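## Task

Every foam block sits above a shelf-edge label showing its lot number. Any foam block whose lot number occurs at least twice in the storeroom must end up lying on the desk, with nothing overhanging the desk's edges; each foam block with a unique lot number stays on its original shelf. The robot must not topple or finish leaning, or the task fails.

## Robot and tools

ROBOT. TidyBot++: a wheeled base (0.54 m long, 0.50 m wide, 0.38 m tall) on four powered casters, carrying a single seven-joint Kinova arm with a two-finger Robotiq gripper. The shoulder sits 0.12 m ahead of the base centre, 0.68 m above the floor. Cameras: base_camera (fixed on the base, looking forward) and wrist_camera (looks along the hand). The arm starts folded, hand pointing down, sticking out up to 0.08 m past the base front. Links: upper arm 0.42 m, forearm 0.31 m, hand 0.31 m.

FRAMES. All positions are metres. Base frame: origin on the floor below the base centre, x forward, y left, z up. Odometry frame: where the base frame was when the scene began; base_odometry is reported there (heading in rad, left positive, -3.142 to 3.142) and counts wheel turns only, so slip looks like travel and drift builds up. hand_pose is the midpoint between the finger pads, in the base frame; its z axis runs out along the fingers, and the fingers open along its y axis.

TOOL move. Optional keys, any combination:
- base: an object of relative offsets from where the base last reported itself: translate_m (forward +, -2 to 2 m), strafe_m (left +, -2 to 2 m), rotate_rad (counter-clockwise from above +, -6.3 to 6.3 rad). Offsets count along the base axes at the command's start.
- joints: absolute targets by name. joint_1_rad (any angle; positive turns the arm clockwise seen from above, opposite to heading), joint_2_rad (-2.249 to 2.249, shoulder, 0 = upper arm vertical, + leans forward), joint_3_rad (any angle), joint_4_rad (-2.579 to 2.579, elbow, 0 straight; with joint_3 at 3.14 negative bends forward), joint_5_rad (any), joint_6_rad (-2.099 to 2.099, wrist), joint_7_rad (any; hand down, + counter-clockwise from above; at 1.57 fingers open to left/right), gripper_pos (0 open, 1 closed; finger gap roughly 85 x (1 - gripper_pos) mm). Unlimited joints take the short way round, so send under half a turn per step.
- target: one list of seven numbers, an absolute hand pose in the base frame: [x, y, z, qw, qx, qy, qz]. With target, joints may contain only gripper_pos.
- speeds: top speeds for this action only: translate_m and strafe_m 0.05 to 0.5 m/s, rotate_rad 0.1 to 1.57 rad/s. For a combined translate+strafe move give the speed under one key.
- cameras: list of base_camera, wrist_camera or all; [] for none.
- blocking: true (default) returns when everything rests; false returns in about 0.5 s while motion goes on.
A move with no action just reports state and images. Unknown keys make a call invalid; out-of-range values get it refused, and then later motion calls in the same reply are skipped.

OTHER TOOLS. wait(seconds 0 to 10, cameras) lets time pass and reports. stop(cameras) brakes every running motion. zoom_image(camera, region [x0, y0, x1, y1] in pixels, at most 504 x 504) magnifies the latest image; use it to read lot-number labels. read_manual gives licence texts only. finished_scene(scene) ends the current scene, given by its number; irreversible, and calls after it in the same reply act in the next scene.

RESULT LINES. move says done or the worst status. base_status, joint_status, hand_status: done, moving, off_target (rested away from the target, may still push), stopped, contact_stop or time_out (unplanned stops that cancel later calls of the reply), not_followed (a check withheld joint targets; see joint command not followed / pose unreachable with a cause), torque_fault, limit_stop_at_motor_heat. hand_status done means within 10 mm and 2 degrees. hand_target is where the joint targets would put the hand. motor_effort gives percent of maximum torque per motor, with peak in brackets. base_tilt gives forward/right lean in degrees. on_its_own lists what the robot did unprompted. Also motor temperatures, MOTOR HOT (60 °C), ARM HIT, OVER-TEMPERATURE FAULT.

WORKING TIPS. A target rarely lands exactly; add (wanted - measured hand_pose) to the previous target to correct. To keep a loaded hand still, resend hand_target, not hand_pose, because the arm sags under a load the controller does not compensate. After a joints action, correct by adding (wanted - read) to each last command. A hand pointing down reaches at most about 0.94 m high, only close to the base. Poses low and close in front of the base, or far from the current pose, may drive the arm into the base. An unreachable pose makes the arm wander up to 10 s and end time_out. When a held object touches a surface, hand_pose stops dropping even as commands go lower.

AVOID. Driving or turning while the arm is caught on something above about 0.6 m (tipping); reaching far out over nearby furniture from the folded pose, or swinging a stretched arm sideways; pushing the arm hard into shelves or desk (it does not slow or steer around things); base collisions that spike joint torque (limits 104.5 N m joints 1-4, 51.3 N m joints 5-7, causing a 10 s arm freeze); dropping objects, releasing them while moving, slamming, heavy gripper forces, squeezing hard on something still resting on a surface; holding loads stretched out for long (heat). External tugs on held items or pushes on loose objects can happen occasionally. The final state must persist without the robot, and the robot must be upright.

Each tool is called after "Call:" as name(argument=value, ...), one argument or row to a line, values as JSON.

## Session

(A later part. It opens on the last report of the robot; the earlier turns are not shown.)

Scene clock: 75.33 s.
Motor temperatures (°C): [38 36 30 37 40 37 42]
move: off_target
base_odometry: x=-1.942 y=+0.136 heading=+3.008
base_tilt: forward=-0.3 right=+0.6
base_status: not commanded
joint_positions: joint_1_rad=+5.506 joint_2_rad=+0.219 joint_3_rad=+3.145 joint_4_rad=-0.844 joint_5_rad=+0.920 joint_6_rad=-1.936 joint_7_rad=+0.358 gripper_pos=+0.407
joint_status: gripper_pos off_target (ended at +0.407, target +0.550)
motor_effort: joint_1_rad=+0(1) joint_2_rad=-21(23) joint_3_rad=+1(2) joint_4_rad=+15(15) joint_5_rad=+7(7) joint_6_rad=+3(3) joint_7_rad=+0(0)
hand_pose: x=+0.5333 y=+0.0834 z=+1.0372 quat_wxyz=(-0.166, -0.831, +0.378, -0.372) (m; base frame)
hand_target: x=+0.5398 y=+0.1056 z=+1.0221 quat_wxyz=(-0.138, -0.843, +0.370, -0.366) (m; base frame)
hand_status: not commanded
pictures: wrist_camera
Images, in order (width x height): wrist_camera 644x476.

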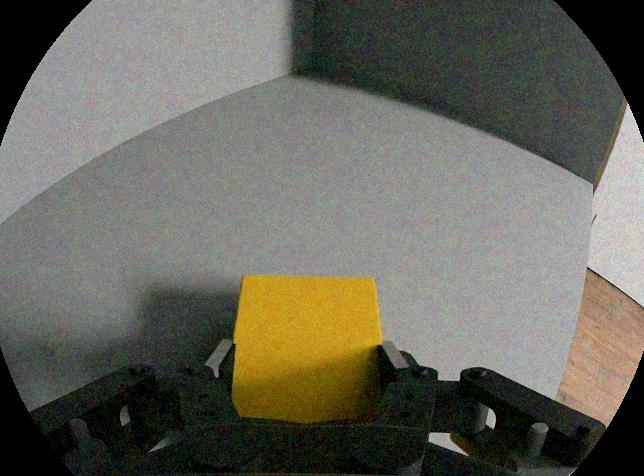

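Call:
move(
  joints={"joint_2_rad": 0.14, "gripper_pos": 0.65},
  blocking=false,
  cameras=[],
)

Call:
move(
  base={"translate_m": -0.46},
  cameras=["wrist_camera"],
)

Scene clock: 76.77 s.
Motor temperatures (°C): [38 36 30 37 40 37 42]
move: moving
base_odometry: x=-1.942 y=+0.136 heading=+3.008
base_tilt: forward=-0.3 right=+0.6
base_status: not commanded
joint_positions: joint_1_rad=+5.506 joint_2_rad=+0.152 joint_3_rad=+3.145 joint_4_rad=-0.847 joint_5_rad=+0.920 joint_6_rad=-1.936 joint_7_rad=+0.358 gripper_pos=+0.407
joint_status: joint_2_rad moving; gripper_pos moving
motor_effort: joint_1_rad=-1(1) joint_2_rad=-18(25) joint_3_rad=+1(1) joint_4_rad=+13(16) joint_5_rad=+6(7) joint_6_rad=+3(3) joint_7_rad=+0(1)
hand_pose: x=+0.5158 y=+0.0661 z=+1.0592 quat_wxyz=(-0.139, -0.826, +0.390, -0.382) (m; base frame)
hand_target: x=+0.5204 y=+0.0863 z=+1.0498 quat_wxyz=(-0.105, -0.836, +0.383, -0.378) (m; base frame)
hand_status: not commanded
pictures: none
No camera images: "cameras" was empty.

Scene clock: 79.03 s.
Motor temperatures (°C): [38 36 30 37 40 37 42]
move: off_target
base_odometry: x=-1.486 y=+0.075 heading=+3.009
base_tilt: forward=-0.4 right=+0.6
base_status: done
joint_positions: joint_1_rad=+5.506 joint_2_rad=+0.133 joint_3_rad=+3.145 joint_4_rad=-0.848 joint_5_rad=+0.920 joint_6_rad=-1.936 joint_7_rad=+0.358 gripper_pos=+0.407
joint_status: gripper_pos off_target (ended at +0.407, target +0.650); the others done
motor_effort: joint_1_rad=+0(2) joint_2_rad=-19(22) joint_3_rad=+0(1) joint_4_rad=+14(15) joint_5_rad=+6(7) joint_6_rad=+3(4) joint_7_rad=+0(1)
hand_pose: x=+0.5105 y=+0.0611 z=+1.0655 quat_wxyz=(-0.131, -0.825, +0.393, -0.385) (m; base frame)
hand_target: x=+0.5202 y=+0.0861 z=+1.0501 quat_wxyz=(-0.104, -0.836, +0.383, -0.378) (m; base frame)
hand_status: not commanded
pictures: wrist_camera
Images, in order (width x height): wrist_camera 644x476.

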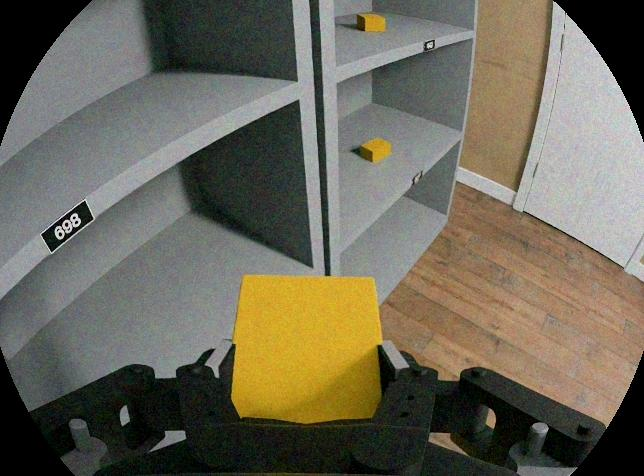

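Call:
zoom_image(
  camera="wrist_camera",
  region=[397, 163, 437, 193],
)

Call:
zoom_image(
  camera="wrist_camera",
  region=[410, 30, 450, 60],
)

Scaled by 12.600.

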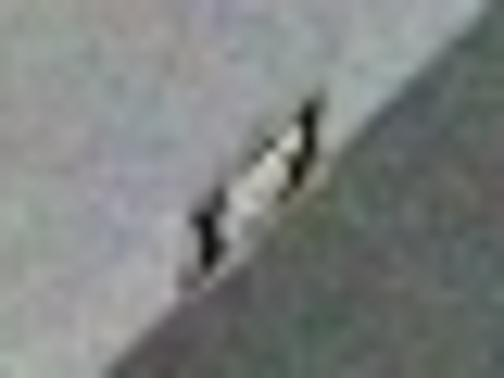

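Scaled by 12.600.

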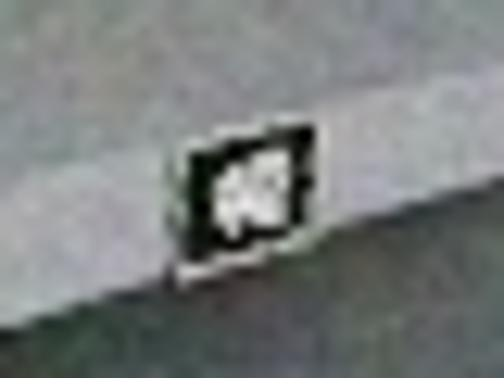

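Call:
move(
  base={"translate_m": -1.273, "strafe_m": -0.433, "rotate_rad": -1.574},
  speeds={"rotate_rad": 1.2},
  joints={"joint_1_rad": 0.012, "joint_2_rad": 0.209, "joint_3_rad": 3.1416, "joint_4_rad": -1.27, "joint_5_rad": -0.06, "joint_6_rad": -0.966, "joint_7_rad": 1.605, "gripper_pos": 0.65},
  cameras=["wrist_camera"],
)

Scene clock: 83.93 s.
Motor temperatures (°C): [38 36 30 37 40 37 42]
move: off_target
base_odometry: x=-0.167 y=+0.335 heading=+1.434
base_tilt: forward=-0.3 right=+0.6
base_status: done
joint_positions: joint_1_rad=+6.291 joint_2_rad=+0.192 joint_3_rad=+3.142 joint_4_rad=-1.239 joint_5_rad=+0.006 joint_6_rad=-1.020 joint_7_rad=+1.562 gripper_pos=+0.407
joint_status: gripper_pos off_target (ended at +0.407, target +0.650); the others done
motor_effort: joint_1_rad=+0(5) joint_2_rad=-27(30) joint_3_rad=+0(3) joint_4_rad=+22(22) joint_5_rad=+1(8) joint_6_rad=+6(7) joint_7_rad=+0(1)
hand_pose: x=+0.7087 y=-0.0051 z=+0.8985 quat_wxyz=(-0.003, -0.941, +0.008, -0.338) (m; base frame)
hand_target: x=+0.7192 y=+0.0095 z=+0.8840 quat_wxyz=(+0.021, -0.940, -0.003, -0.342) (m; base frame)
hand_status: not commanded
pictures: wrist_camera
Images, in order (width x height): wrist_camera 644x476.

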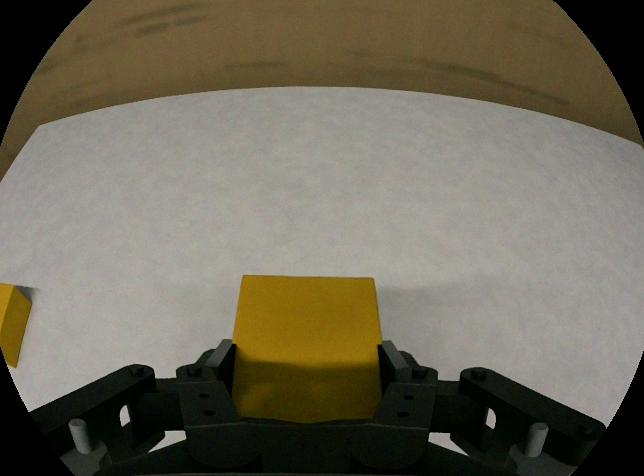

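Call:
move(
  joints={"joint_1_rad": 0.012, "joint_2_rad": 0.3746, "joint_3_rad": 3.1416, "joint_4_rad": -1.519, "joint_5_rad": -0.06, "joint_6_rad": -0.412, "joint_7_rad": 1.605, "gripper_pos": 0.65},
  cameras=["wrist_camera"],
)

Scene clock: 86.03 s.
Motor temperatures (°C): [38 36 30 37 40 37 42]
move: off_target
base_odometry: x=-0.167 y=+0.335 heading=+1.434
base_tilt: forward=-0.3 right=+0.6
base_status: not commanded
joint_positions: joint_1_rad=+6.291 joint_2_rad=+0.353 joint_3_rad=+3.142 joint_4_rad=-1.493 joint_5_rad=+0.006 joint_6_rad=-0.470 joint_7_rad=+1.562 gripper_pos=+0.407
joint_status: gripper_pos off_target (ended at +0.407, target +0.650); the others done
motor_effort: joint_1_rad=-1(2) joint_2_rad=-33(37) joint_3_rad=+0(1) joint_4_rad=+21(22) joint_5_rad=+1(2) joint_6_rad=+6(8) joint_7_rad=+0(1)
hand_pose: x=+0.7957 y=-0.0051 z=+0.7802 quat_wxyz=(-0.002, -0.916, +0.006, -0.401) (m; base frame)
hand_target: x=+0.8022 y=+0.0006 z=+0.7652 quat_wxyz=(+0.013, -0.914, +0.010, -0.406) (m; base frame)
hand_status: not commanded
pictures: wrist_camera
Images, in order (width x height): wrist_camera 644x476.

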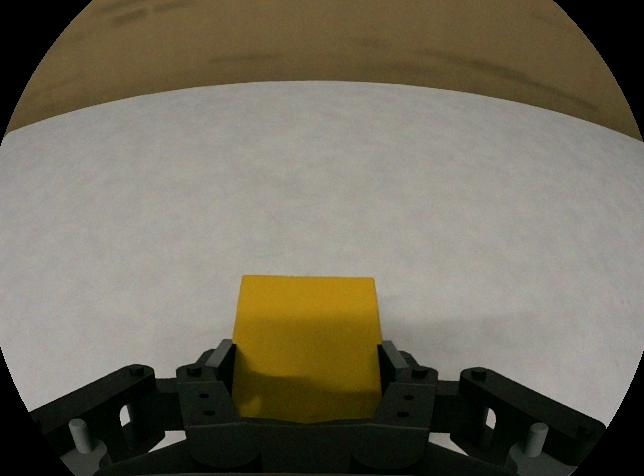

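Call:
move(
  joints={"joint_2_rad": 0.3886},
  cameras=[],
)

Call:
move(
  joints={"joint_2_rad": 0.4006},
  cameras=[],
)

Scene clock: 86.80 s.
Motor temperatures (°C): [38 36 30 37 40 37 42]
move: done
base_odometry: x=-0.167 y=+0.335 heading=+1.434
base_tilt: forward=-0.3 right=+0.6
base_status: not commanded
joint_positions: joint_1_rad=+6.291 joint_2_rad=+0.362 joint_3_rad=+3.142 joint_4_rad=-1.493 joint_5_rad=+0.006 joint_6_rad=-0.468 joint_7_rad=+1.562 gripper_pos=+0.407
joint_status: all done
motor_effort: joint_1_rad=-1(1) joint_2_rad=-32(33) joint_3_rad=+0(0) joint_4_rad=+20(21) joint_5_rad=+1(1) joint_6_rad=+6(7) joint_7_rad=+0(1)
hand_pose: x=+0.7971 y=-0.0051 z=+0.7747 quat_wxyz=(-0.002, -0.917, +0.006, -0.398) (m; base frame)
hand_target: x=+0.8033 y=+0.0006 z=+0.7556 quat_wxyz=(+0.013, -0.916, +0.010, -0.400) (m; base frame)
hand_status: not commanded
pictures: none
No camera images: "cameras" was empty.

Scene clock: 87.30 s.
Motor temperatures (°C): [38 36 30 37 40 37 42]
move: done
base_odometry: x=-0.167 y=+0.335 heading=+1.434
base_tilt: forward=-0.3 right=+0.6
base_status: not commanded
joint_positions: joint_1_rad=+6.291 joint_2_rad=+0.369 joint_3_rad=+3.142 joint_4_rad=-1.493 joint_5_rad=+0.006 joint_6_rad=-0.466 joint_7_rad=+1.562 gripper_pos=+0.407
joint_status: all done
motor_effort: joint_1_rad=-1(1) joint_2_rad=-30(33) joint_3_rad=+0(1) joint_4_rad=+20(21) joint_5_rad=+1(1) joint_6_rad=+7(7) joint_7_rad=+0(0)
hand_pose: x=+0.7982 y=-0.0051 z=+0.7706 quat_wxyz=(-0.002, -0.918, +0.006, -0.396) (m; base frame)
hand_target: x=+0.8041 y=+0.0006 z=+0.7474 quat_wxyz=(+0.013, -0.919, +0.010, -0.394) (m; base frame)
hand_status: not commanded
pictures: none
No camera images: "cameras" was empty.

Call:
move(
  joints={"joint_2_rad": 0.4146},
  cameras=[],
)

Call:
move(
  joints={"joint_2_rad": 0.4246},
  cameras=[],
)

Scene clock: 87.97 s.
Motor temperatures (°C): [38 36 30 37 40 37 42]
move: off_target
base_odometry: x=-0.167 y=+0.335 heading=+1.434
base_tilt: forward=-0.3 right=+0.6
base_status: not commanded
joint_positions: joint_1_rad=+6.291 joint_2_rad=+0.370 joint_3_rad=+3.142 joint_4_rad=-1.493 joint_5_rad=+0.006 joint_6_rad=-0.464 joint_7_rad=+1.562 gripper_pos=+0.407
joint_status: joint_2_rad off_target (ended at +0.370, target +0.415)
motor_effort: joint_1_rad=+0(1) joint_2_rad=-26(31) joint_3_rad=+0(0) joint_4_rad=+18(20) joint_5_rad=+0(1) joint_6_rad=+6(7) joint_7_rad=+0(1)
hand_pose: x=+0.7986 y=-0.0051 z=+0.7700 quat_wxyz=(-0.002, -0.918, +0.006, -0.396) (m; base frame)
hand_target: x=+0.8050 y=+0.0006 z=+0.7378 quat_wxyz=(+0.013, -0.922, +0.010, -0.388) (m; base frame)
hand_status: not commanded
pictures: none
No camera images: "cameras" was empty.

Scene clock: 88.47 s.
Motor temperatures (°C): [38 36 30 37 40 37 42]
move: off_target
base_odometry: x=-0.167 y=+0.335 heading=+1.434
base_tilt: forward=-0.3 right=+0.6
base_status: not commanded
joint_positions: joint_1_rad=+6.291 joint_2_rad=+0.371 joint_3_rad=+3.142 joint_4_rad=-1.493 joint_5_rad=+0.006 joint_6_rad=-0.463 joint_7_rad=+1.562 gripper_pos=+0.407
joint_status: joint_2_rad off_target (ended at +0.371, target +0.425)
motor_effort: joint_1_rad=-1(1) joint_2_rad=-23(28) joint_3_rad=+0(0) joint_4_rad=+18(19) joint_5_rad=+1(1) joint_6_rad=+6(7) joint_7_rad=+0(1)
hand_pose: x=+0.7989 y=-0.0051 z=+0.7696 quat_wxyz=(-0.002, -0.918, +0.006, -0.396) (m; base frame)
hand_target: x=+0.8055 y=+0.0006 z=+0.7310 quat_wxyz=(+0.013, -0.924, +0.011, -0.383) (m; base frame)
hand_status: not commanded
pictures: none
No camera images: "cameras" was empty.

Call:
move(
  joints={"joint_2_rad": 0.4006},
  cameras=[],
)

Call:
move(
  joints={"gripper_pos": 0.25},
  cameras=[],
)

Call:
move(
  joints={"gripper_pos": 0.0},
  cameras=["wrist_camera"],
)

Scene clock: 103.63 s.
Motor temperatures (°C): [38 36 30 37 40 37 42]
move: done
base_odometry: x=-0.167 y=+0.335 heading=+1.434
base_tilt: forward=-0.3 right=+0.6
base_status: not commanded
joint_positions: joint_1_rad=+6.291 joint_2_rad=+0.373 joint_3_rad=+3.142 joint_4_rad=-1.496 joint_5_rad=+0.006 joint_6_rad=-0.449 joint_7_rad=+1.564 gripper_pos=+0.407
joint_status: all done
motor_effort: joint_1_rad=+0(1) joint_2_rad=-29(34) joint_3_rad=+0(1) joint_4_rad=+19(21) joint_5_rad=+1(1) joint_6_rad=+6(7) joint_7_rad=-1(1)
hand_pose: x=+0.8014 y=-0.0051 z=+0.7700 quat_wxyz=(-0.002, -0.916, +0.005, -0.401) (m; base frame)
hand_target: x=+0.8041 y=+0.0006 z=+0.7474 quat_wxyz=(+0.013, -0.919, +0.010, -0.394) (m; base frame)
hand_status: not commanded
pictures: none
No camera images: "cameras" was empty.

Scene clock: 104.47 s.
Motor temperatures (°C): [38 36 30 37 40 37 42]
move: done
base_odometry: x=-0.167 y=+0.335 heading=+1.434
base_tilt: forward=-0.3 right=+0.6
base_status: not commanded
joint_positions: joint_1_rad=+6.291 joint_2_rad=+0.380 joint_3_rad=+3.142 joint_4_rad=-1.496 joint_5_rad=+0.006 joint_6_rad=-0.448 joint_7_rad=+1.564 gripper_pos=+0.250
joint_status: all done
motor_effort: joint_1_rad=-1(1) joint_2_rad=-33(34) joint_3_rad=+0(1) joint_4_rad=+20(21) joint_5_rad=+1(1) joint_6_rad=+6(7) joint_7_rad=+0(1)
hand_pose: x=+0.8018 y=-0.0051 z=+0.7647 quat_wxyz=(-0.002, -0.918, +0.005, -0.397) (m; base frame)
hand_target: x=+0.8041 y=+0.0006 z=+0.7474 quat_wxyz=(+0.013, -0.919, +0.010, -0.394) (m; base frame)
hand_status: not commanded
pictures: none
No camera images: "cameras" was empty.

Scene clock: 105.13 s.
Motor temperatures (°C): [37 36 30 37 40 37 42]
move: done
base_odometry: x=-0.167 y=+0.335 heading=+1.434
base_tilt: forward=-0.3 right=+0.6
base_status: not commanded
joint_positions: joint_1_rad=+6.291 joint_2_rad=+0.380 joint_3_rad=+3.142 joint_4_rad=-1.496 joint_5_rad=+0.006 joint_6_rad=-0.448 joint_7_rad=+1.564 gripper_pos=+0.000
joint_status: all done
motor_effort: joint_1_rad=-1(1) joint_2_rad=-33(33) joint_3_rad=+0(0) joint_4_rad=+20(21) joint_5_rad=+1(1) joint_6_rad=+7(7) joint_7_rad=+0(0)
hand_pose: x=+0.8018 y=-0.0051 z=+0.7647 quat_wxyz=(-0.002, -0.918, +0.005, -0.397) (m; base frame)
hand_target: x=+0.8041 y=+0.0006 z=+0.7474 quat_wxyz=(+0.013, -0.919, +0.010, -0.394) (m; base frame)
hand_status: not commanded
pictures: wrist_camera
Images, in order (width x height): wrist_camera 644x476.

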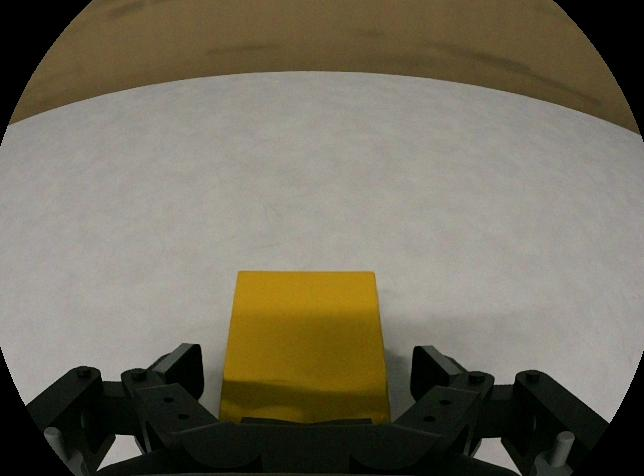

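Call:
move(
  joints={"joint_2_rad": 0.21, "joint_4_rad": -1.6},
  blocking=false,
  cameras=[],
)

Call:
move(
  base={"translate_m": -0.128, "strafe_m": -1.529},
  joints={"joint_1_rad": 3.012, "joint_2_rad": -0.304, "joint_3_rad": 3.1416, "joint_4_rad": -2.46, "joint_5_rad": -0.06, "joint_6_rad": 0.16, "joint_7_rad": 1.605},
  cameras=["wrist_camera"],
)

Scene clock: 107.40 s.
Motor temperatures (°C): [37 36 30 37 40 37 42]
move: moving
base_odometry: x=-0.167 y=+0.335 heading=+1.434
base_tilt: forward=-0.3 right=+0.6
base_status: not commanded
joint_positions: joint_1_rad=+6.291 joint_2_rad=+0.299 joint_3_rad=+3.142 joint_4_rad=-1.543 joint_5_rad=+0.006 joint_6_rad=-0.448 joint_7_rad=+1.564 gripper_pos=+0.000
joint_status: joint_2_rad moving; joint_4_rad moving
motor_effort: joint_1_rad=+0(1) joint_2_rad=-32(36) joint_3_rad=+0(0) joint_4_rad=+22(22) joint_5_rad=+1(1) joint_6_rad=+7(7) joint_7_rad=+0(0)
hand_pose: x=+0.7797 y=-0.0049 z=+0.7945 quat_wxyz=(-0.002, -0.911, +0.005, -0.413) (m; base frame)
hand_target: x=+0.7758 y=+0.0009 z=+0.8040 quat_wxyz=(+0.013, -0.904, +0.010, -0.428) (m; base frame)
hand_status: not commanded
pictures: none
No camera images: "cameras" was empty.

Scene clock: 111.77 s.
Motor temperatures (°C): [37 36 30 37 40 37 42]
move: done
base_odometry: x=+1.330 y=+0.000 heading=+1.434
base_tilt: forward=-0.4 right=+0.6
base_status: done
joint_positions: joint_1_rad=+9.276 joint_2_rad=-0.296 joint_3_rad=+3.138 joint_4_rad=-2.429 joint_5_rad=+0.005 joint_6_rad=+0.104 joint_7_rad=+1.564 gripper_pos=+0.000
joint_status: all done
motor_effort: joint_1_rad=+0(4) joint_2_rad=-8(32) joint_3_rad=+1(4) joint_4_rad=+19(22) joint_5_rad=+1(2) joint_6_rad=+7(9) joint_7_rad=+0(1)
hand_pose: x=-0.2983 y=-0.0653 z=+0.7789 quat_wxyz=(-0.526, -0.064, +0.847, -0.040) (m; base frame)
hand_target: x=-0.2973 y=-0.0526 z=+0.7812 quat_wxyz=(-0.541, -0.041, +0.839, -0.038) (m; base frame)
hand_status: not commanded
pictures: wrist_camera
Images, in order (width x height): wrist_camera 644x476.

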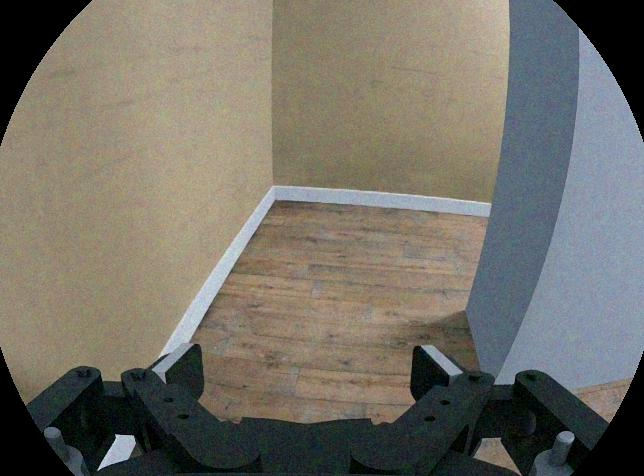

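Call:
move(
  base={"translate_m": -2.0, "strafe_m": -0.09},
  cameras=[],
)

Call:
move(
  joints={"joint_1_rad": -1.35, "joint_6_rad": 0.25},
  cameras=["wrist_camera"],
)

Scene clock: 120.30 s.
Motor temperatures (°C): [37 36 30 37 40 37 42]
move: done
base_odometry: x=+1.147 y=-1.994 heading=+1.434
base_tilt: forward=-0.4 right=+0.6
base_status: done
joint_positions: joint_1_rad=+9.277 joint_2_rad=-0.299 joint_3_rad=+3.138 joint_4_rad=-2.432 joint_5_rad=+0.005 joint_6_rad=+0.107 joint_7_rad=+1.564 gripper_pos=+0.000
joint_status: not commanded
motor_effort: joint_1_rad=-1(1) joint_2_rad=-8(10) joint_3_rad=+0(1) joint_4_rad=+19(21) joint_5_rad=+1(1) joint_6_rad=+8(9) joint_7_rad=+0(1)
hand_pose: x=-0.2975 y=-0.0651 z=+0.7795 quat_wxyz=(-0.528, -0.063, +0.846, -0.041) (m; base frame)
hand_target: x=-0.2973 y=-0.0526 z=+0.7812 quat_wxyz=(-0.541, -0.041, +0.839, -0.038) (m; base frame)
hand_status: not commanded
pictures: none
No camera images: "cameras" was empty.

Scene clock: 123.37 s.
Motor temperatures (°C): [37 36 30 37 40 37 42]
move: done
base_odometry: x=+1.147 y=-1.994 heading=+1.434
base_tilt: forward=-0.4 right=+0.6
base_status: not commanded
joint_positions: joint_1_rad=+11.198 joint_2_rad=-0.299 joint_3_rad=+3.138 joint_4_rad=-2.432 joint_5_rad=+0.005 joint_6_rad=+0.194 joint_7_rad=+1.564 gripper_pos=+0.000
joint_status: all done
motor_effort: joint_1_rad=+0(2) joint_2_rad=-8(9) joint_3_rad=+0(1) joint_4_rad=+19(20) joint_5_rad=+1(1) joint_6_rad=+8(9) joint_7_rad=+0(1)
hand_pose: x=+0.2028 y=+0.4241 z=+0.8040 quat_wxyz=(-0.359, +0.639, +0.522, +0.437) (m; base frame)
hand_target: x=+0.2164 y=+0.4189 z=+0.8071 quat_wxyz=(-0.363, +0.645, +0.498, +0.452) (m; base frame)
hand_status: not commanded
pictures: wrist_camera
Images, in order (width x height): wrist_camera 644x476.

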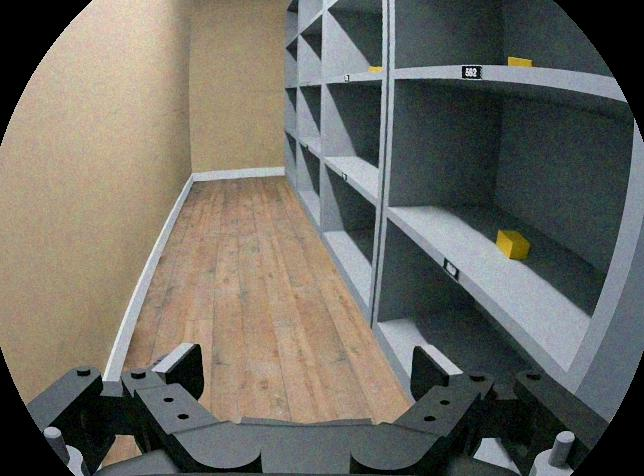

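Call:
zoom_image(
  camera="wrist_camera",
  region=[440, 50, 540, 100],
)

Call:
zoom_image(
  camera="wrist_camera",
  region=[425, 240, 485, 290],
)

Call:
zoom_image(
  camera="wrist_camera",
  region=[280, 40, 400, 200],
)

Scaled by 5.040.

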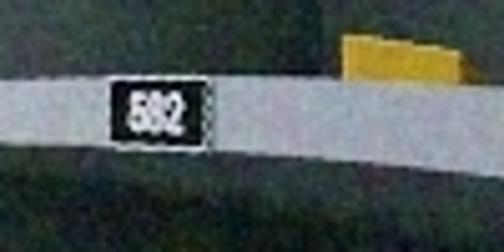

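Scaled by 8.400.

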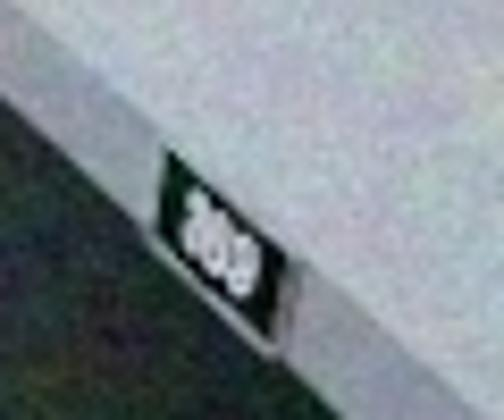

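Scaled by 3.150.

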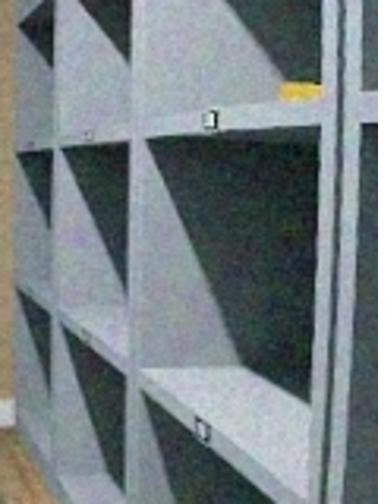

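Call:
move(
  base={"strafe_m": 0.99},
  joints={"joint_1_rad": 0.012, "joint_2_rad": -1.1, "joint_3_rad": 3.1416, "joint_4_rad": -2.5, "joint_5_rad": -0.06, "joint_6_rad": -0.587, "joint_7_rad": 1.605},
  cameras=["wrist_camera"],
)

Scene clock: 131.20 s.
Motor temperatures (°C): [37 36 30 37 40 37 42]
move: done
base_odometry: x=+0.167 y=-1.859 heading=+1.435
base_tilt: forward=-0.4 right=+0.6
base_status: done
joint_positions: joint_1_rad=+12.564 joint_2_rad=-1.079 joint_3_rad=+3.138 joint_4_rad=-2.468 joint_5_rad=+0.004 joint_6_rad=-0.538 joint_7_rad=+1.564 gripper_pos=+0.000
joint_status: all done
motor_effort: joint_1_rad=+0(4) joint_2_rad=+11(12) joint_3_rad=+1(2) joint_4_rad=+23(23) joint_5_rad=+1(2) joint_6_rad=+7(10) joint_7_rad=+0(1)
hand_pose: x=+0.3490 y=+0.0019 z=+0.8291 quat_wxyz=(+0.000, +0.821, +0.000, +0.571) (m; base frame)
hand_target: x=+0.3386 y=+0.0090 z=+0.8006 quat_wxyz=(-0.015, +0.838, -0.003, +0.546) (m; base frame)
hand_status: not commanded
pictures: wrist_camera
Images, in order (width x height): wrist_camera 644x476.

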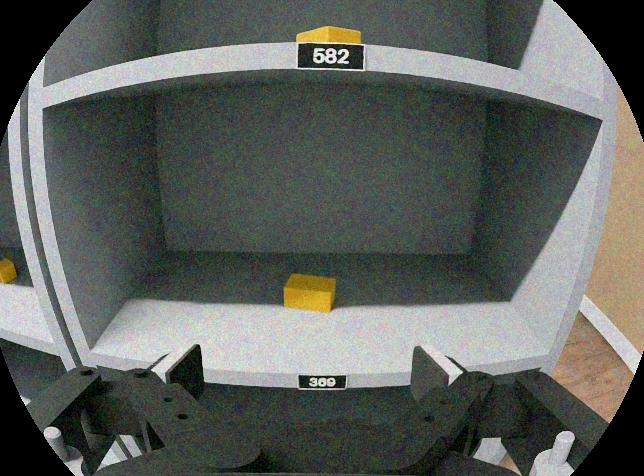

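Call:
zoom_image(
  camera="wrist_camera",
  region=[290, 365, 360, 400],
)

Call:
zoom_image(
  camera="wrist_camera",
  region=[280, 30, 380, 80],
)

Scaled by 7.200.

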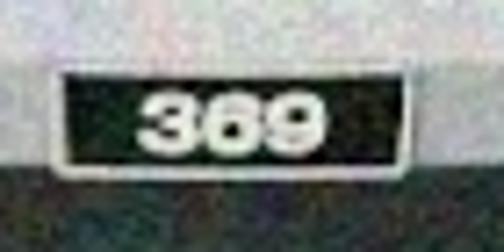

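Scaled by 5.040.

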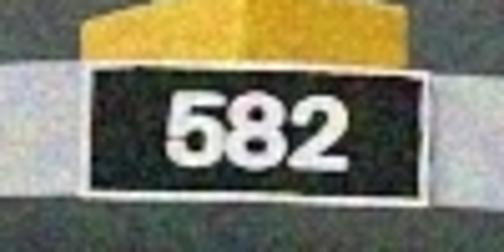

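Call:
move(
  base={"strafe_m": 0.94},
  cameras=["wrist_camera"],
)

Scene clock: 135.00 s.
Motor temperatures (°C): [37 36 30 37 40 37 42]
move: done
base_odometry: x=-0.765 y=-1.732 heading=+1.435
base_tilt: forward=-0.4 right=+0.6
base_status: done
joint_positions: joint_1_rad=+12.565 joint_2_rad=-1.080 joint_3_rad=+3.138 joint_4_rad=-2.468 joint_5_rad=+0.004 joint_6_rad=-0.539 joint_7_rad=+1.564 gripper_pos=+0.000
joint_status: not commanded
motor_effort: joint_1_rad=+0(1) joint_2_rad=+11(12) joint_3_rad=+1(2) joint_4_rad=+22(23) joint_5_rad=+1(1) joint_6_rad=+8(9) joint_7_rad=-1(1)
hand_pose: x=+0.3488 y=+0.0018 z=+0.8285 quat_wxyz=(+0.000, +0.821, +0.000, +0.570) (m; base frame)
hand_target: x=+0.3386 y=+0.0090 z=+0.8006 quat_wxyz=(-0.015, +0.838, -0.003, +0.546) (m; base frame)
hand_status: not commanded
pictures: wrist_camera
Images, in order (width x height): wrist_camera 644x476.

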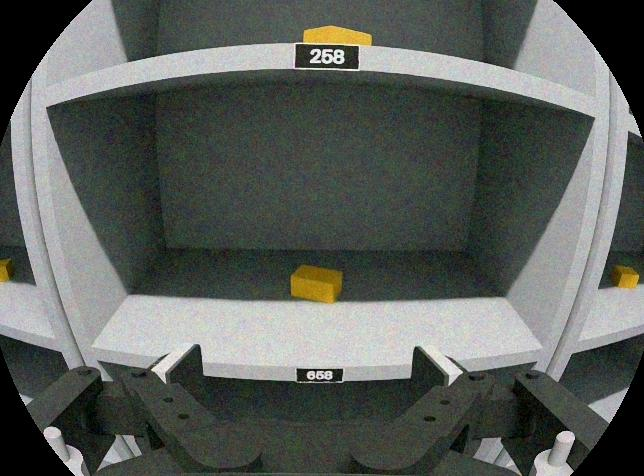

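Call:
zoom_image(
  camera="wrist_camera",
  region=[285, 360, 355, 395],
)

Call:
move(
  base={"strafe_m": 0.94},
  cameras=["wrist_camera"],
)

Scaled by 7.200.

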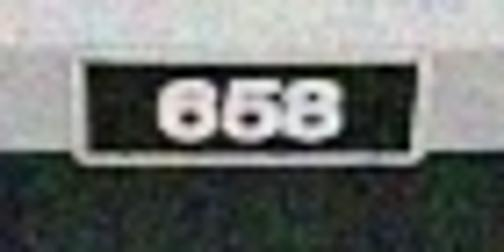

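Scene clock: 138.37 s.
Motor temperatures (°C): [37 36 30 37 40 37 42]
move: done
base_odometry: x=-1.696 y=-1.605 heading=+1.435
base_tilt: forward=-0.4 right=+0.6
base_status: done
joint_positions: joint_1_rad=+12.566 joint_2_rad=-1.080 joint_3_rad=+3.138 joint_4_rad=-2.468 joint_5_rad=+0.004 joint_6_rad=-0.539 joint_7_rad=+1.564 gripper_pos=+0.000
joint_status: not commanded
motor_effort: joint_1_rad=+0(1) joint_2_rad=+11(12) joint_3_rad=+1(2) joint_4_rad=+22(23) joint_5_rad=+1(1) joint_6_rad=+8(9) joint_7_rad=-1(1)
hand_pose: x=+0.3487 y=+0.0016 z=+0.8284 quat_wxyz=(+0.000, +0.821, +0.000, +0.570) (m; base frame)
hand_target: x=+0.3386 y=+0.0090 z=+0.8006 quat_wxyz=(-0.015, +0.838, -0.003, +0.546) (m; base frame)
hand_status: not commanded
pictures: wrist_camera
Images, in order (width x height): wrist_camera 644x476.

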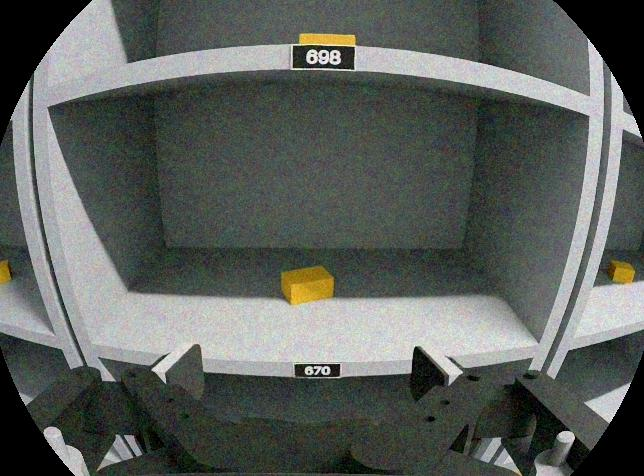

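Call:
zoom_image(
  camera="wrist_camera",
  region=[280, 40, 380, 80],
)

Call:
zoom_image(
  camera="wrist_camera",
  region=[285, 355, 355, 390],
)

Call:
move(
  base={"strafe_m": 0.94},
  cameras=["wrist_camera"],
)

Scaled by 5.040.

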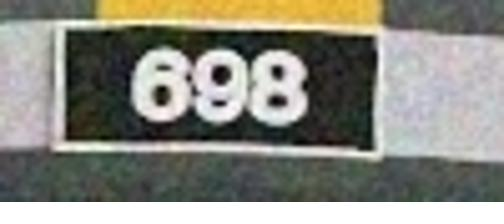

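Scaled by 7.200.

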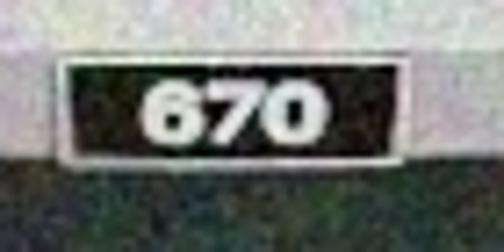

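Scene clock: 141.80 s.
Motor temperatures (°C): [37 36 30 37 40 37 42]
move: done
base_odometry: x=-2.628 y=-1.478 heading=+1.435
base_tilt: forward=-0.4 right=+0.6
base_status: done
joint_positions: joint_1_rad=+12.566 joint_2_rad=-1.080 joint_3_rad=+3.138 joint_4_rad=-2.469 joint_5_rad=+0.004 joint_6_rad=-0.539 joint_7_rad=+1.564 gripper_pos=+0.000
joint_status: not commanded
motor_effort: joint_1_rad=+0(2) joint_2_rad=+11(12) joint_3_rad=+1(2) joint_4_rad=+22(23) joint_5_rad=+1(1) joint_6_rad=+8(9) joint_7_rad=+0(1)
hand_pose: x=+0.3487 y=+0.0015 z=+0.8283 quat_wxyz=(+0.000, +0.821, -0.001, +0.570) (m; base frame)
hand_target: x=+0.3386 y=+0.0090 z=+0.8006 quat_wxyz=(-0.015, +0.838, -0.003, +0.546) (m; base frame)
hand_status: not commanded
pictures: wrist_camera
Images, in order (width x height): wrist_camera 644x476.

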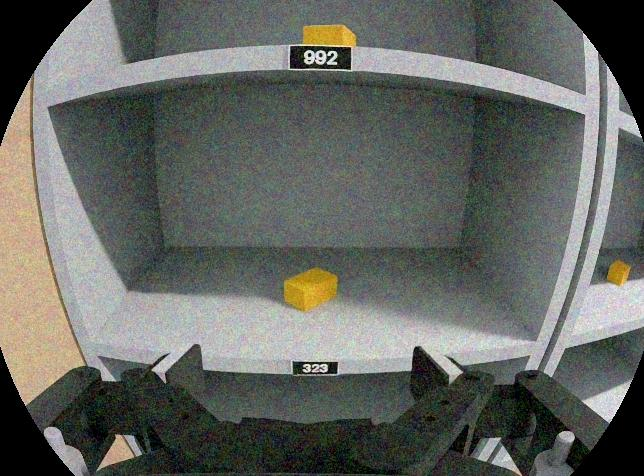

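Call:
move(
  base={"strafe_m": -0.94},
  joints={"joint_1_rad": 0.0, "joint_2_rad": 0.15, "joint_4_rad": -0.443, "joint_5_rad": -0.06, "joint_6_rad": -1.75, "joint_7_rad": 1.605},
  cameras=["wrist_camera"],
)

Call:
zoom_image(
  camera="wrist_camera",
  region=[200, 40, 420, 240],
)

Scene clock: 146.63 s.
Motor temperatures (°C): [37 36 30 37 40 37 42]
move: done
base_odometry: x=-1.696 y=-1.605 heading=+1.435
base_tilt: forward=-0.3 right=+0.6
base_status: done
joint_positions: joint_1_rad=+12.566 joint_2_rad=+0.129 joint_3_rad=+3.139 joint_4_rad=-0.461 joint_5_rad=+0.003 joint_6_rad=-1.699 joint_7_rad=+1.564 gripper_pos=+0.000
joint_status: all done
motor_effort: joint_1_rad=-1(2) joint_2_rad=-18(19) joint_3_rad=+0(2) joint_4_rad=+13(24) joint_5_rad=+1(2) joint_6_rad=+7(10) joint_7_rad=+0(1)
hand_pose: x=+0.5822 y=+0.0015 z=+1.1554 quat_wxyz=(-0.001, +0.911, -0.003, +0.413) (m; base frame)
hand_target: x=+0.5801 y=+0.0197 z=+1.1417 quat_wxyz=(-0.018, +0.921, +0.032, +0.389) (m; base frame)
hand_status: not commanded
pictures: wrist_camera
Images, in order (width x height): wrist_camera 644x476.

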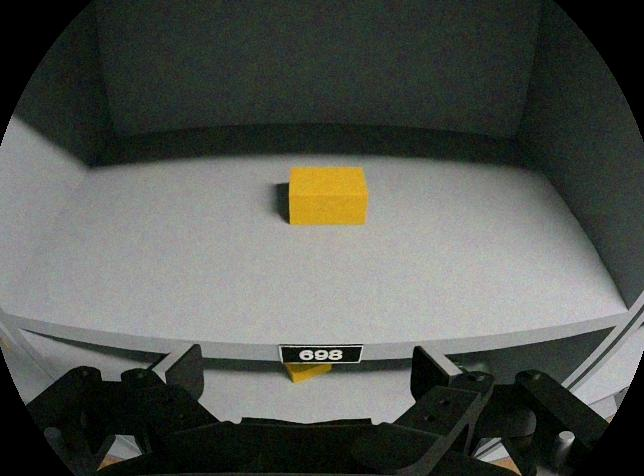

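Scaled by 2.291.

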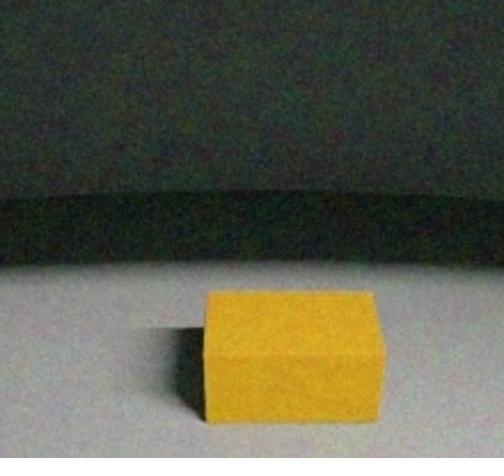

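Call:
move(
  base={"translate_m": 0.12, "strafe_m": -0.078},
  joints={"joint_2_rad": 0.068, "joint_4_rad": -0.946, "joint_6_rad": -1.258, "gripper_pos": 1.0},
  cameras=["wrist_camera"],
)

Scene clock: 154.60 s.
Motor temperatures (°C): [37 36 30 37 40 37 42]
move: done
base_odometry: x=-1.602 y=-1.497 heading=+1.434
base_tilt: forward=-0.3 right=+0.6
base_status: done
joint_positions: joint_1_rad=+12.567 joint_2_rad=+0.074 joint_3_rad=+3.139 joint_4_rad=-0.916 joint_5_rad=+0.002 joint_6_rad=-1.315 joint_7_rad=+1.564 gripper_pos=+0.999
joint_status: all done
motor_effort: joint_1_rad=+0(3) joint_2_rad=-21(26) joint_3_rad=+0(2) joint_4_rad=+18(20) joint_5_rad=+1(1) joint_6_rad=+6(8) joint_7_rad=+0(1)
hand_pose: x=+0.6441 y=+0.0019 z=+1.0655 quat_wxyz=(-0.001, +0.914, -0.002, +0.406) (m; base frame)
hand_target: x=+0.6520 y=+0.0191 z=+1.0674 quat_wxyz=(-0.023, +0.906, +0.019, +0.422) (m; base frame)
hand_status: not commanded
pictures: wrist_camera
Images, in order (width x height): wrist_camera 644x476.

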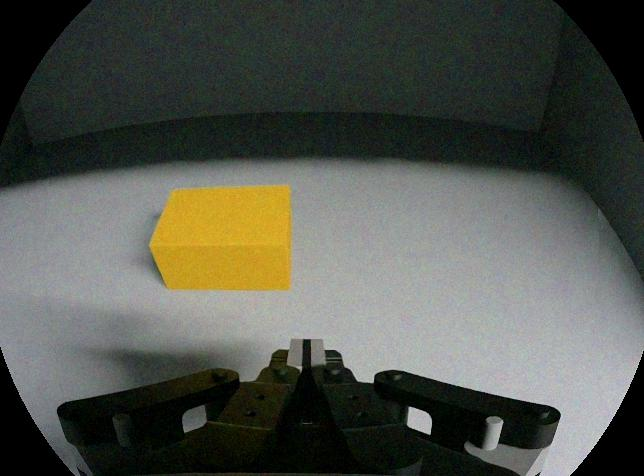

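Call:
move(
  base={"translate_m": 0.118, "strafe_m": 0.012},
  speeds={"translate_m": 0.12},
  joints={"joint_2_rad": 0.028, "joint_4_rad": -1.1, "joint_6_rad": -1.147},
  cameras=["wrist_camera"],
)

Scene clock: 157.07 s.
Motor temperatures (°C): [37 36 30 37 40 37 42]
move: done
base_odometry: x=-1.598 y=-1.378 heading=+1.434
base_tilt: forward=-0.3 right=+0.6
base_status: done
joint_positions: joint_1_rad=+12.567 joint_2_rad=+0.031 joint_3_rad=+3.139 joint_4_rad=-1.073 joint_5_rad=+0.002 joint_6_rad=-1.201 joint_7_rad=+1.564 gripper_pos=+0.999
joint_status: all done
motor_effort: joint_1_rad=+0(3) joint_2_rad=-20(24) joint_3_rad=+0(2) joint_4_rad=+20(21) joint_5_rad=+0(1) joint_6_rad=+7(8) joint_7_rad=+0(0)
hand_pose: x=+0.6439 y=+0.0020 z=+1.0353 quat_wxyz=(-0.001, +0.914, -0.002, +0.406) (m; base frame)
hand_target: x=+0.6518 y=+0.0184 z=+1.0360 quat_wxyz=(-0.023, +0.907, +0.016, +0.420) (m; base frame)
hand_status: not commanded
pictures: wrist_camera
Images, in order (width x height): wrist_camera 644x476.

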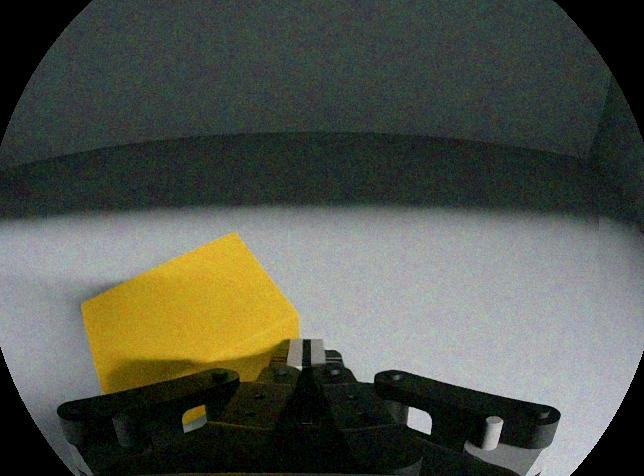

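Call:
move(
  base={"translate_m": -0.25},
  joints={"joint_2_rad": -0.03},
  cameras=[],
)

Call:
move(
  base={"strafe_m": 0.252},
  joints={"joint_1_rad": -0.288, "joint_2_rad": 0.444, "joint_4_rad": -0.444, "joint_5_rad": 0.882, "joint_6_rad": -1.872, "joint_7_rad": 0.68, "gripper_pos": 0.0},
  cameras=["wrist_camera"],
)

Call:
zoom_image(
  camera="wrist_camera",
  region=[200, 60, 420, 260],
)

Scene clock: 162.20 s.
Motor temperatures (°C): [37 36 30 37 40 37 42]
move: done
base_odometry: x=-1.632 y=-1.626 heading=+1.434
base_tilt: forward=-0.3 right=+0.6
base_status: done
joint_positions: joint_1_rad=+12.567 joint_2_rad=-0.040 joint_3_rad=+3.139 joint_4_rad=-1.076 joint_5_rad=+0.000 joint_6_rad=-1.198 joint_7_rad=+1.564 gripper_pos=+0.999
joint_status: all done
motor_effort: joint_1_rad=+0(2) joint_2_rad=-17(25) joint_3_rad=+0(2) joint_4_rad=+19(21) joint_5_rad=+1(1) joint_6_rad=+8(8) joint_7_rad=+0(1)
hand_pose: x=+0.6180 y=+0.0026 z=+1.0705 quat_wxyz=(-0.002, +0.899, -0.002, +0.438) (m; base frame)
hand_target: x=+0.6304 y=+0.0184 z=+1.0663 quat_wxyz=(-0.022, +0.894, +0.016, +0.446) (m; base frame)
hand_status: not commanded
pictures: none
No camera images: "cameras" was empty.

Scene clock: 164.47 s.
Motor temperatures (°C): [37 36 30 37 40 37 42]
move: done
base_odometry: x=-1.882 y=-1.592 heading=+1.434
base_tilt: forward=-0.3 right=+0.6
base_status: done
joint_positions: joint_1_rad=+12.294 joint_2_rad=+0.420 joint_3_rad=+3.140 joint_4_rad=-0.463 joint_5_rad=+0.814 joint_6_rad=-1.820 joint_7_rad=+0.725 gripper_pos=+0.000
joint_status: all done
motor_effort: joint_1_rad=-1(3) joint_2_rad=-29(31) joint_3_rad=+1(3) joint_4_rad=+14(20) joint_5_rad=+6(6) joint_6_rad=+5(9) joint_7_rad=+0(1)
hand_pose: x=+0.6467 y=-0.0785 z=+1.0565 quat_wxyz=(+0.193, +0.810, -0.424, +0.357) (m; base frame)
hand_target: x=+0.6368 y=-0.0847 z=+1.0551 quat_wxyz=(+0.217, +0.788, -0.456, +0.352) (m; base frame)
hand_status: not commanded
pictures: wrist_camera
Images, in order (width x height): wrist_camera 644x476.

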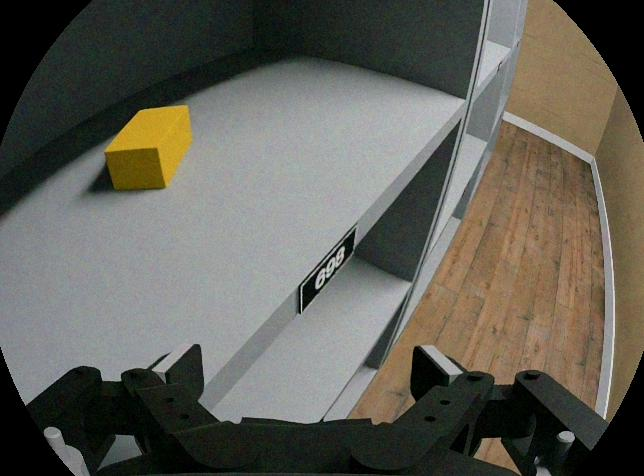

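Scaled by 2.291.

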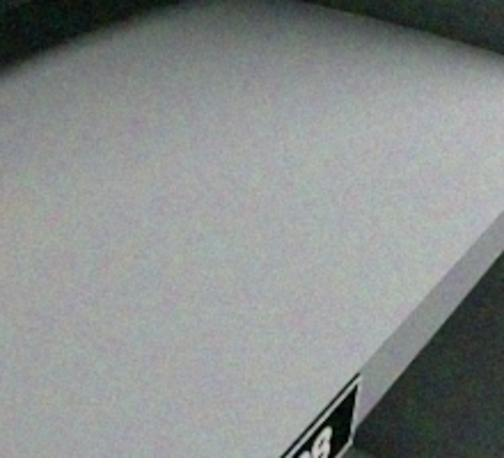

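Call:
zoom_image(
  camera="wrist_camera",
  region=[85, 85, 215, 205],
)

Scaled by 3.877.

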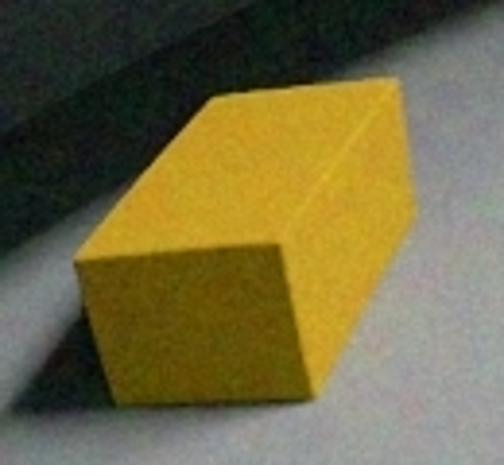

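Call:
move(
  base={"translate_m": 0.203, "strafe_m": -0.006},
  cameras=["wrist_camera"],
)

Call:
zoom_image(
  camera="wrist_camera",
  region=[220, 120, 420, 320],
)

Scene clock: 169.23 s.
Motor temperatures (°C): [37 36 30 37 40 37 42]
move: done
base_odometry: x=-1.849 y=-1.391 heading=+1.435
base_tilt: forward=-0.3 right=+0.6
base_status: done
joint_positions: joint_1_rad=+12.293 joint_2_rad=+0.434 joint_3_rad=+3.140 joint_4_rad=-0.459 joint_5_rad=+0.818 joint_6_rad=-1.826 joint_7_rad=+0.723 gripper_pos=+0.000
joint_status: not commanded
motor_effort: joint_1_rad=+0(1) joint_2_rad=-30(33) joint_3_rad=+1(2) joint_4_rad=+15(15) joint_5_rad=+5(6) joint_6_rad=+5(5) joint_7_rad=+0(1)
hand_pose: x=+0.6501 y=-0.0776 z=+1.0505 quat_wxyz=(+0.198, +0.810, -0.425, +0.352) (m; base frame)
hand_target: x=+0.6368 y=-0.0847 z=+1.0551 quat_wxyz=(+0.217, +0.788, -0.456, +0.352) (m; base frame)
hand_status: not commanded
pictures: wrist_camera
Images, in order (width x height): wrist_camera 644x476.

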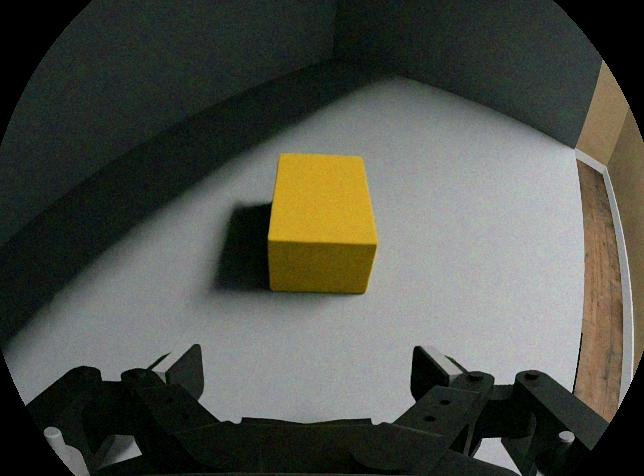

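Scaled by 2.520.

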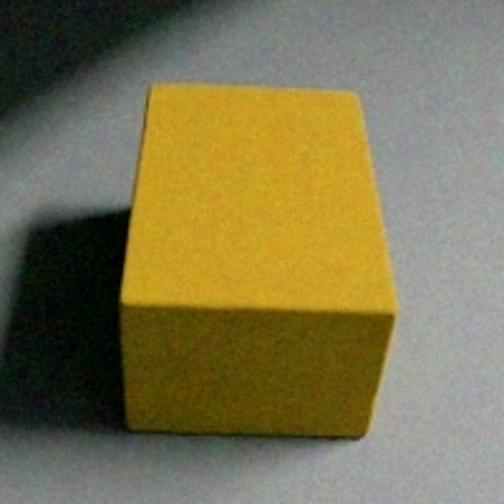

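Call:
move(
  base={"translate_m": 0.0716, "strafe_m": -0.1171},
  speeds={"translate_m": 0.14},
  joints={"joint_2_rad": 0.359, "joint_4_rad": -0.666, "joint_5_rad": 0.745, "joint_6_rad": -1.694, "joint_7_rad": 0.575},
  cameras=["wrist_camera"],
)

Scene clock: 172.27 s.
Motor temperatures (°C): [37 36 30 37 40 37 42]
move: done
base_odometry: x=-1.723 y=-1.336 heading=+1.436
base_tilt: forward=-0.3 right=+0.6
base_status: done
joint_positions: joint_1_rad=+12.285 joint_2_rad=+0.364 joint_3_rad=+3.140 joint_4_rad=-0.638 joint_5_rad=+0.806 joint_6_rad=-1.746 joint_7_rad=+0.619 gripper_pos=+0.000
joint_status: all done
motor_effort: joint_1_rad=-1(3) joint_2_rad=-28(30) joint_3_rad=+1(2) joint_4_rad=+16(16) joint_5_rad=+6(7) joint_6_rad=+4(5) joint_7_rad=+0(1)
hand_pose: x=+0.6446 y=-0.0767 z=+1.0363 quat_wxyz=(+0.193, +0.805, -0.431, +0.358) (m; base frame)
hand_target: x=+0.6593 y=-0.0571 z=+1.0248 quat_wxyz=(+0.158, +0.813, -0.428, +0.362) (m; base frame)
hand_status: not commanded
pictures: wrist_camera
Images, in order (width x height): wrist_camera 644x476.

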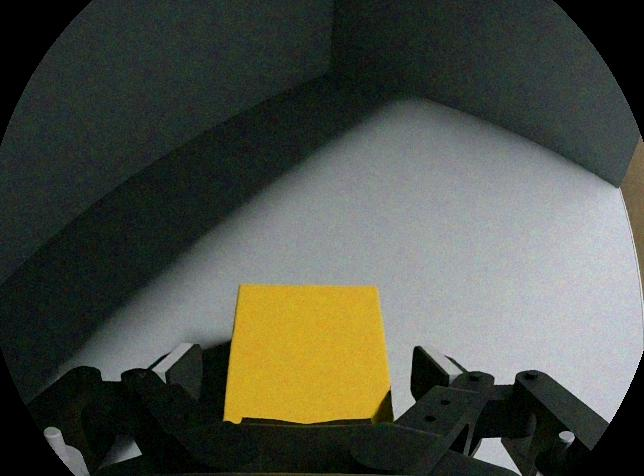

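Call:
move(
  joints={"gripper_pos": 0.3},
  cameras=[],
)

Call:
move(
  joints={"gripper_pos": 0.55},
  cameras=["wrist_camera"],
)

Scene clock: 173.30 s.
Motor temperatures (°C): [37 36 30 37 40 37 42]
move: done
base_odometry: x=-1.723 y=-1.336 heading=+1.436
base_tilt: forward=-0.3 right=+0.6
base_status: not commanded
joint_positions: joint_1_rad=+12.285 joint_2_rad=+0.364 joint_3_rad=+3.140 joint_4_rad=-0.638 joint_5_rad=+0.806 joint_6_rad=-1.745 joint_7_rad=+0.618 gripper_pos=+0.300
joint_status: all done
motor_effort: joint_1_rad=+0(1) joint_2_rad=-27(29) joint_3_rad=+1(1) joint_4_rad=+16(16) joint_5_rad=+6(6) joint_6_rad=+4(4) joint_7_rad=+0(0)
hand_pose: x=+0.6446 y=-0.0767 z=+1.0363 quat_wxyz=(+0.193, +0.805, -0.431, +0.359) (m; base frame)
hand_target: x=+0.6593 y=-0.0571 z=+1.0248 quat_wxyz=(+0.158, +0.813, -0.428, +0.362) (m; base frame)
hand_status: not commanded
pictures: none
No camera images: "cameras" was empty.

Scene clock: 173.97 s.
Motor temperatures (°C): [37 36 30 37 40 37 42]
move: off_target
base_odometry: x=-1.723 y=-1.336 heading=+1.436
base_tilt: forward=-0.3 right=+0.6
base_status: not commanded
joint_positions: joint_1_rad=+12.285 joint_2_rad=+0.360 joint_3_rad=+3.140 joint_4_rad=-0.639 joint_5_rad=+0.806 joint_6_rad=-1.744 joint_7_rad=+0.618 gripper_pos=+0.408
joint_status: gripper_pos off_target (ended at +0.408, target +0.550)
motor_effort: joint_1_rad=+0(1) joint_2_rad=-27(28) joint_3_rad=+1(2) joint_4_rad=+16(16) joint_5_rad=+6(6) joint_6_rad=+4(4) joint_7_rad=+0(1)
hand_pose: x=+0.6438 y=-0.0770 z=+1.0378 quat_wxyz=(+0.192, +0.805, -0.431, +0.360) (m; base frame)
hand_target: x=+0.6593 y=-0.0571 z=+1.0248 quat_wxyz=(+0.158, +0.813, -0.428, +0.362) (m; base frame)
hand_status: not commanded
pictures: wrist_camera
Images, in order (width x height): wrist_camera 644x476.

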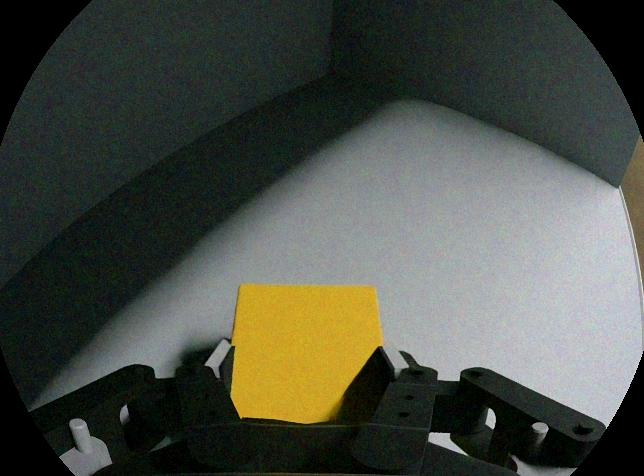

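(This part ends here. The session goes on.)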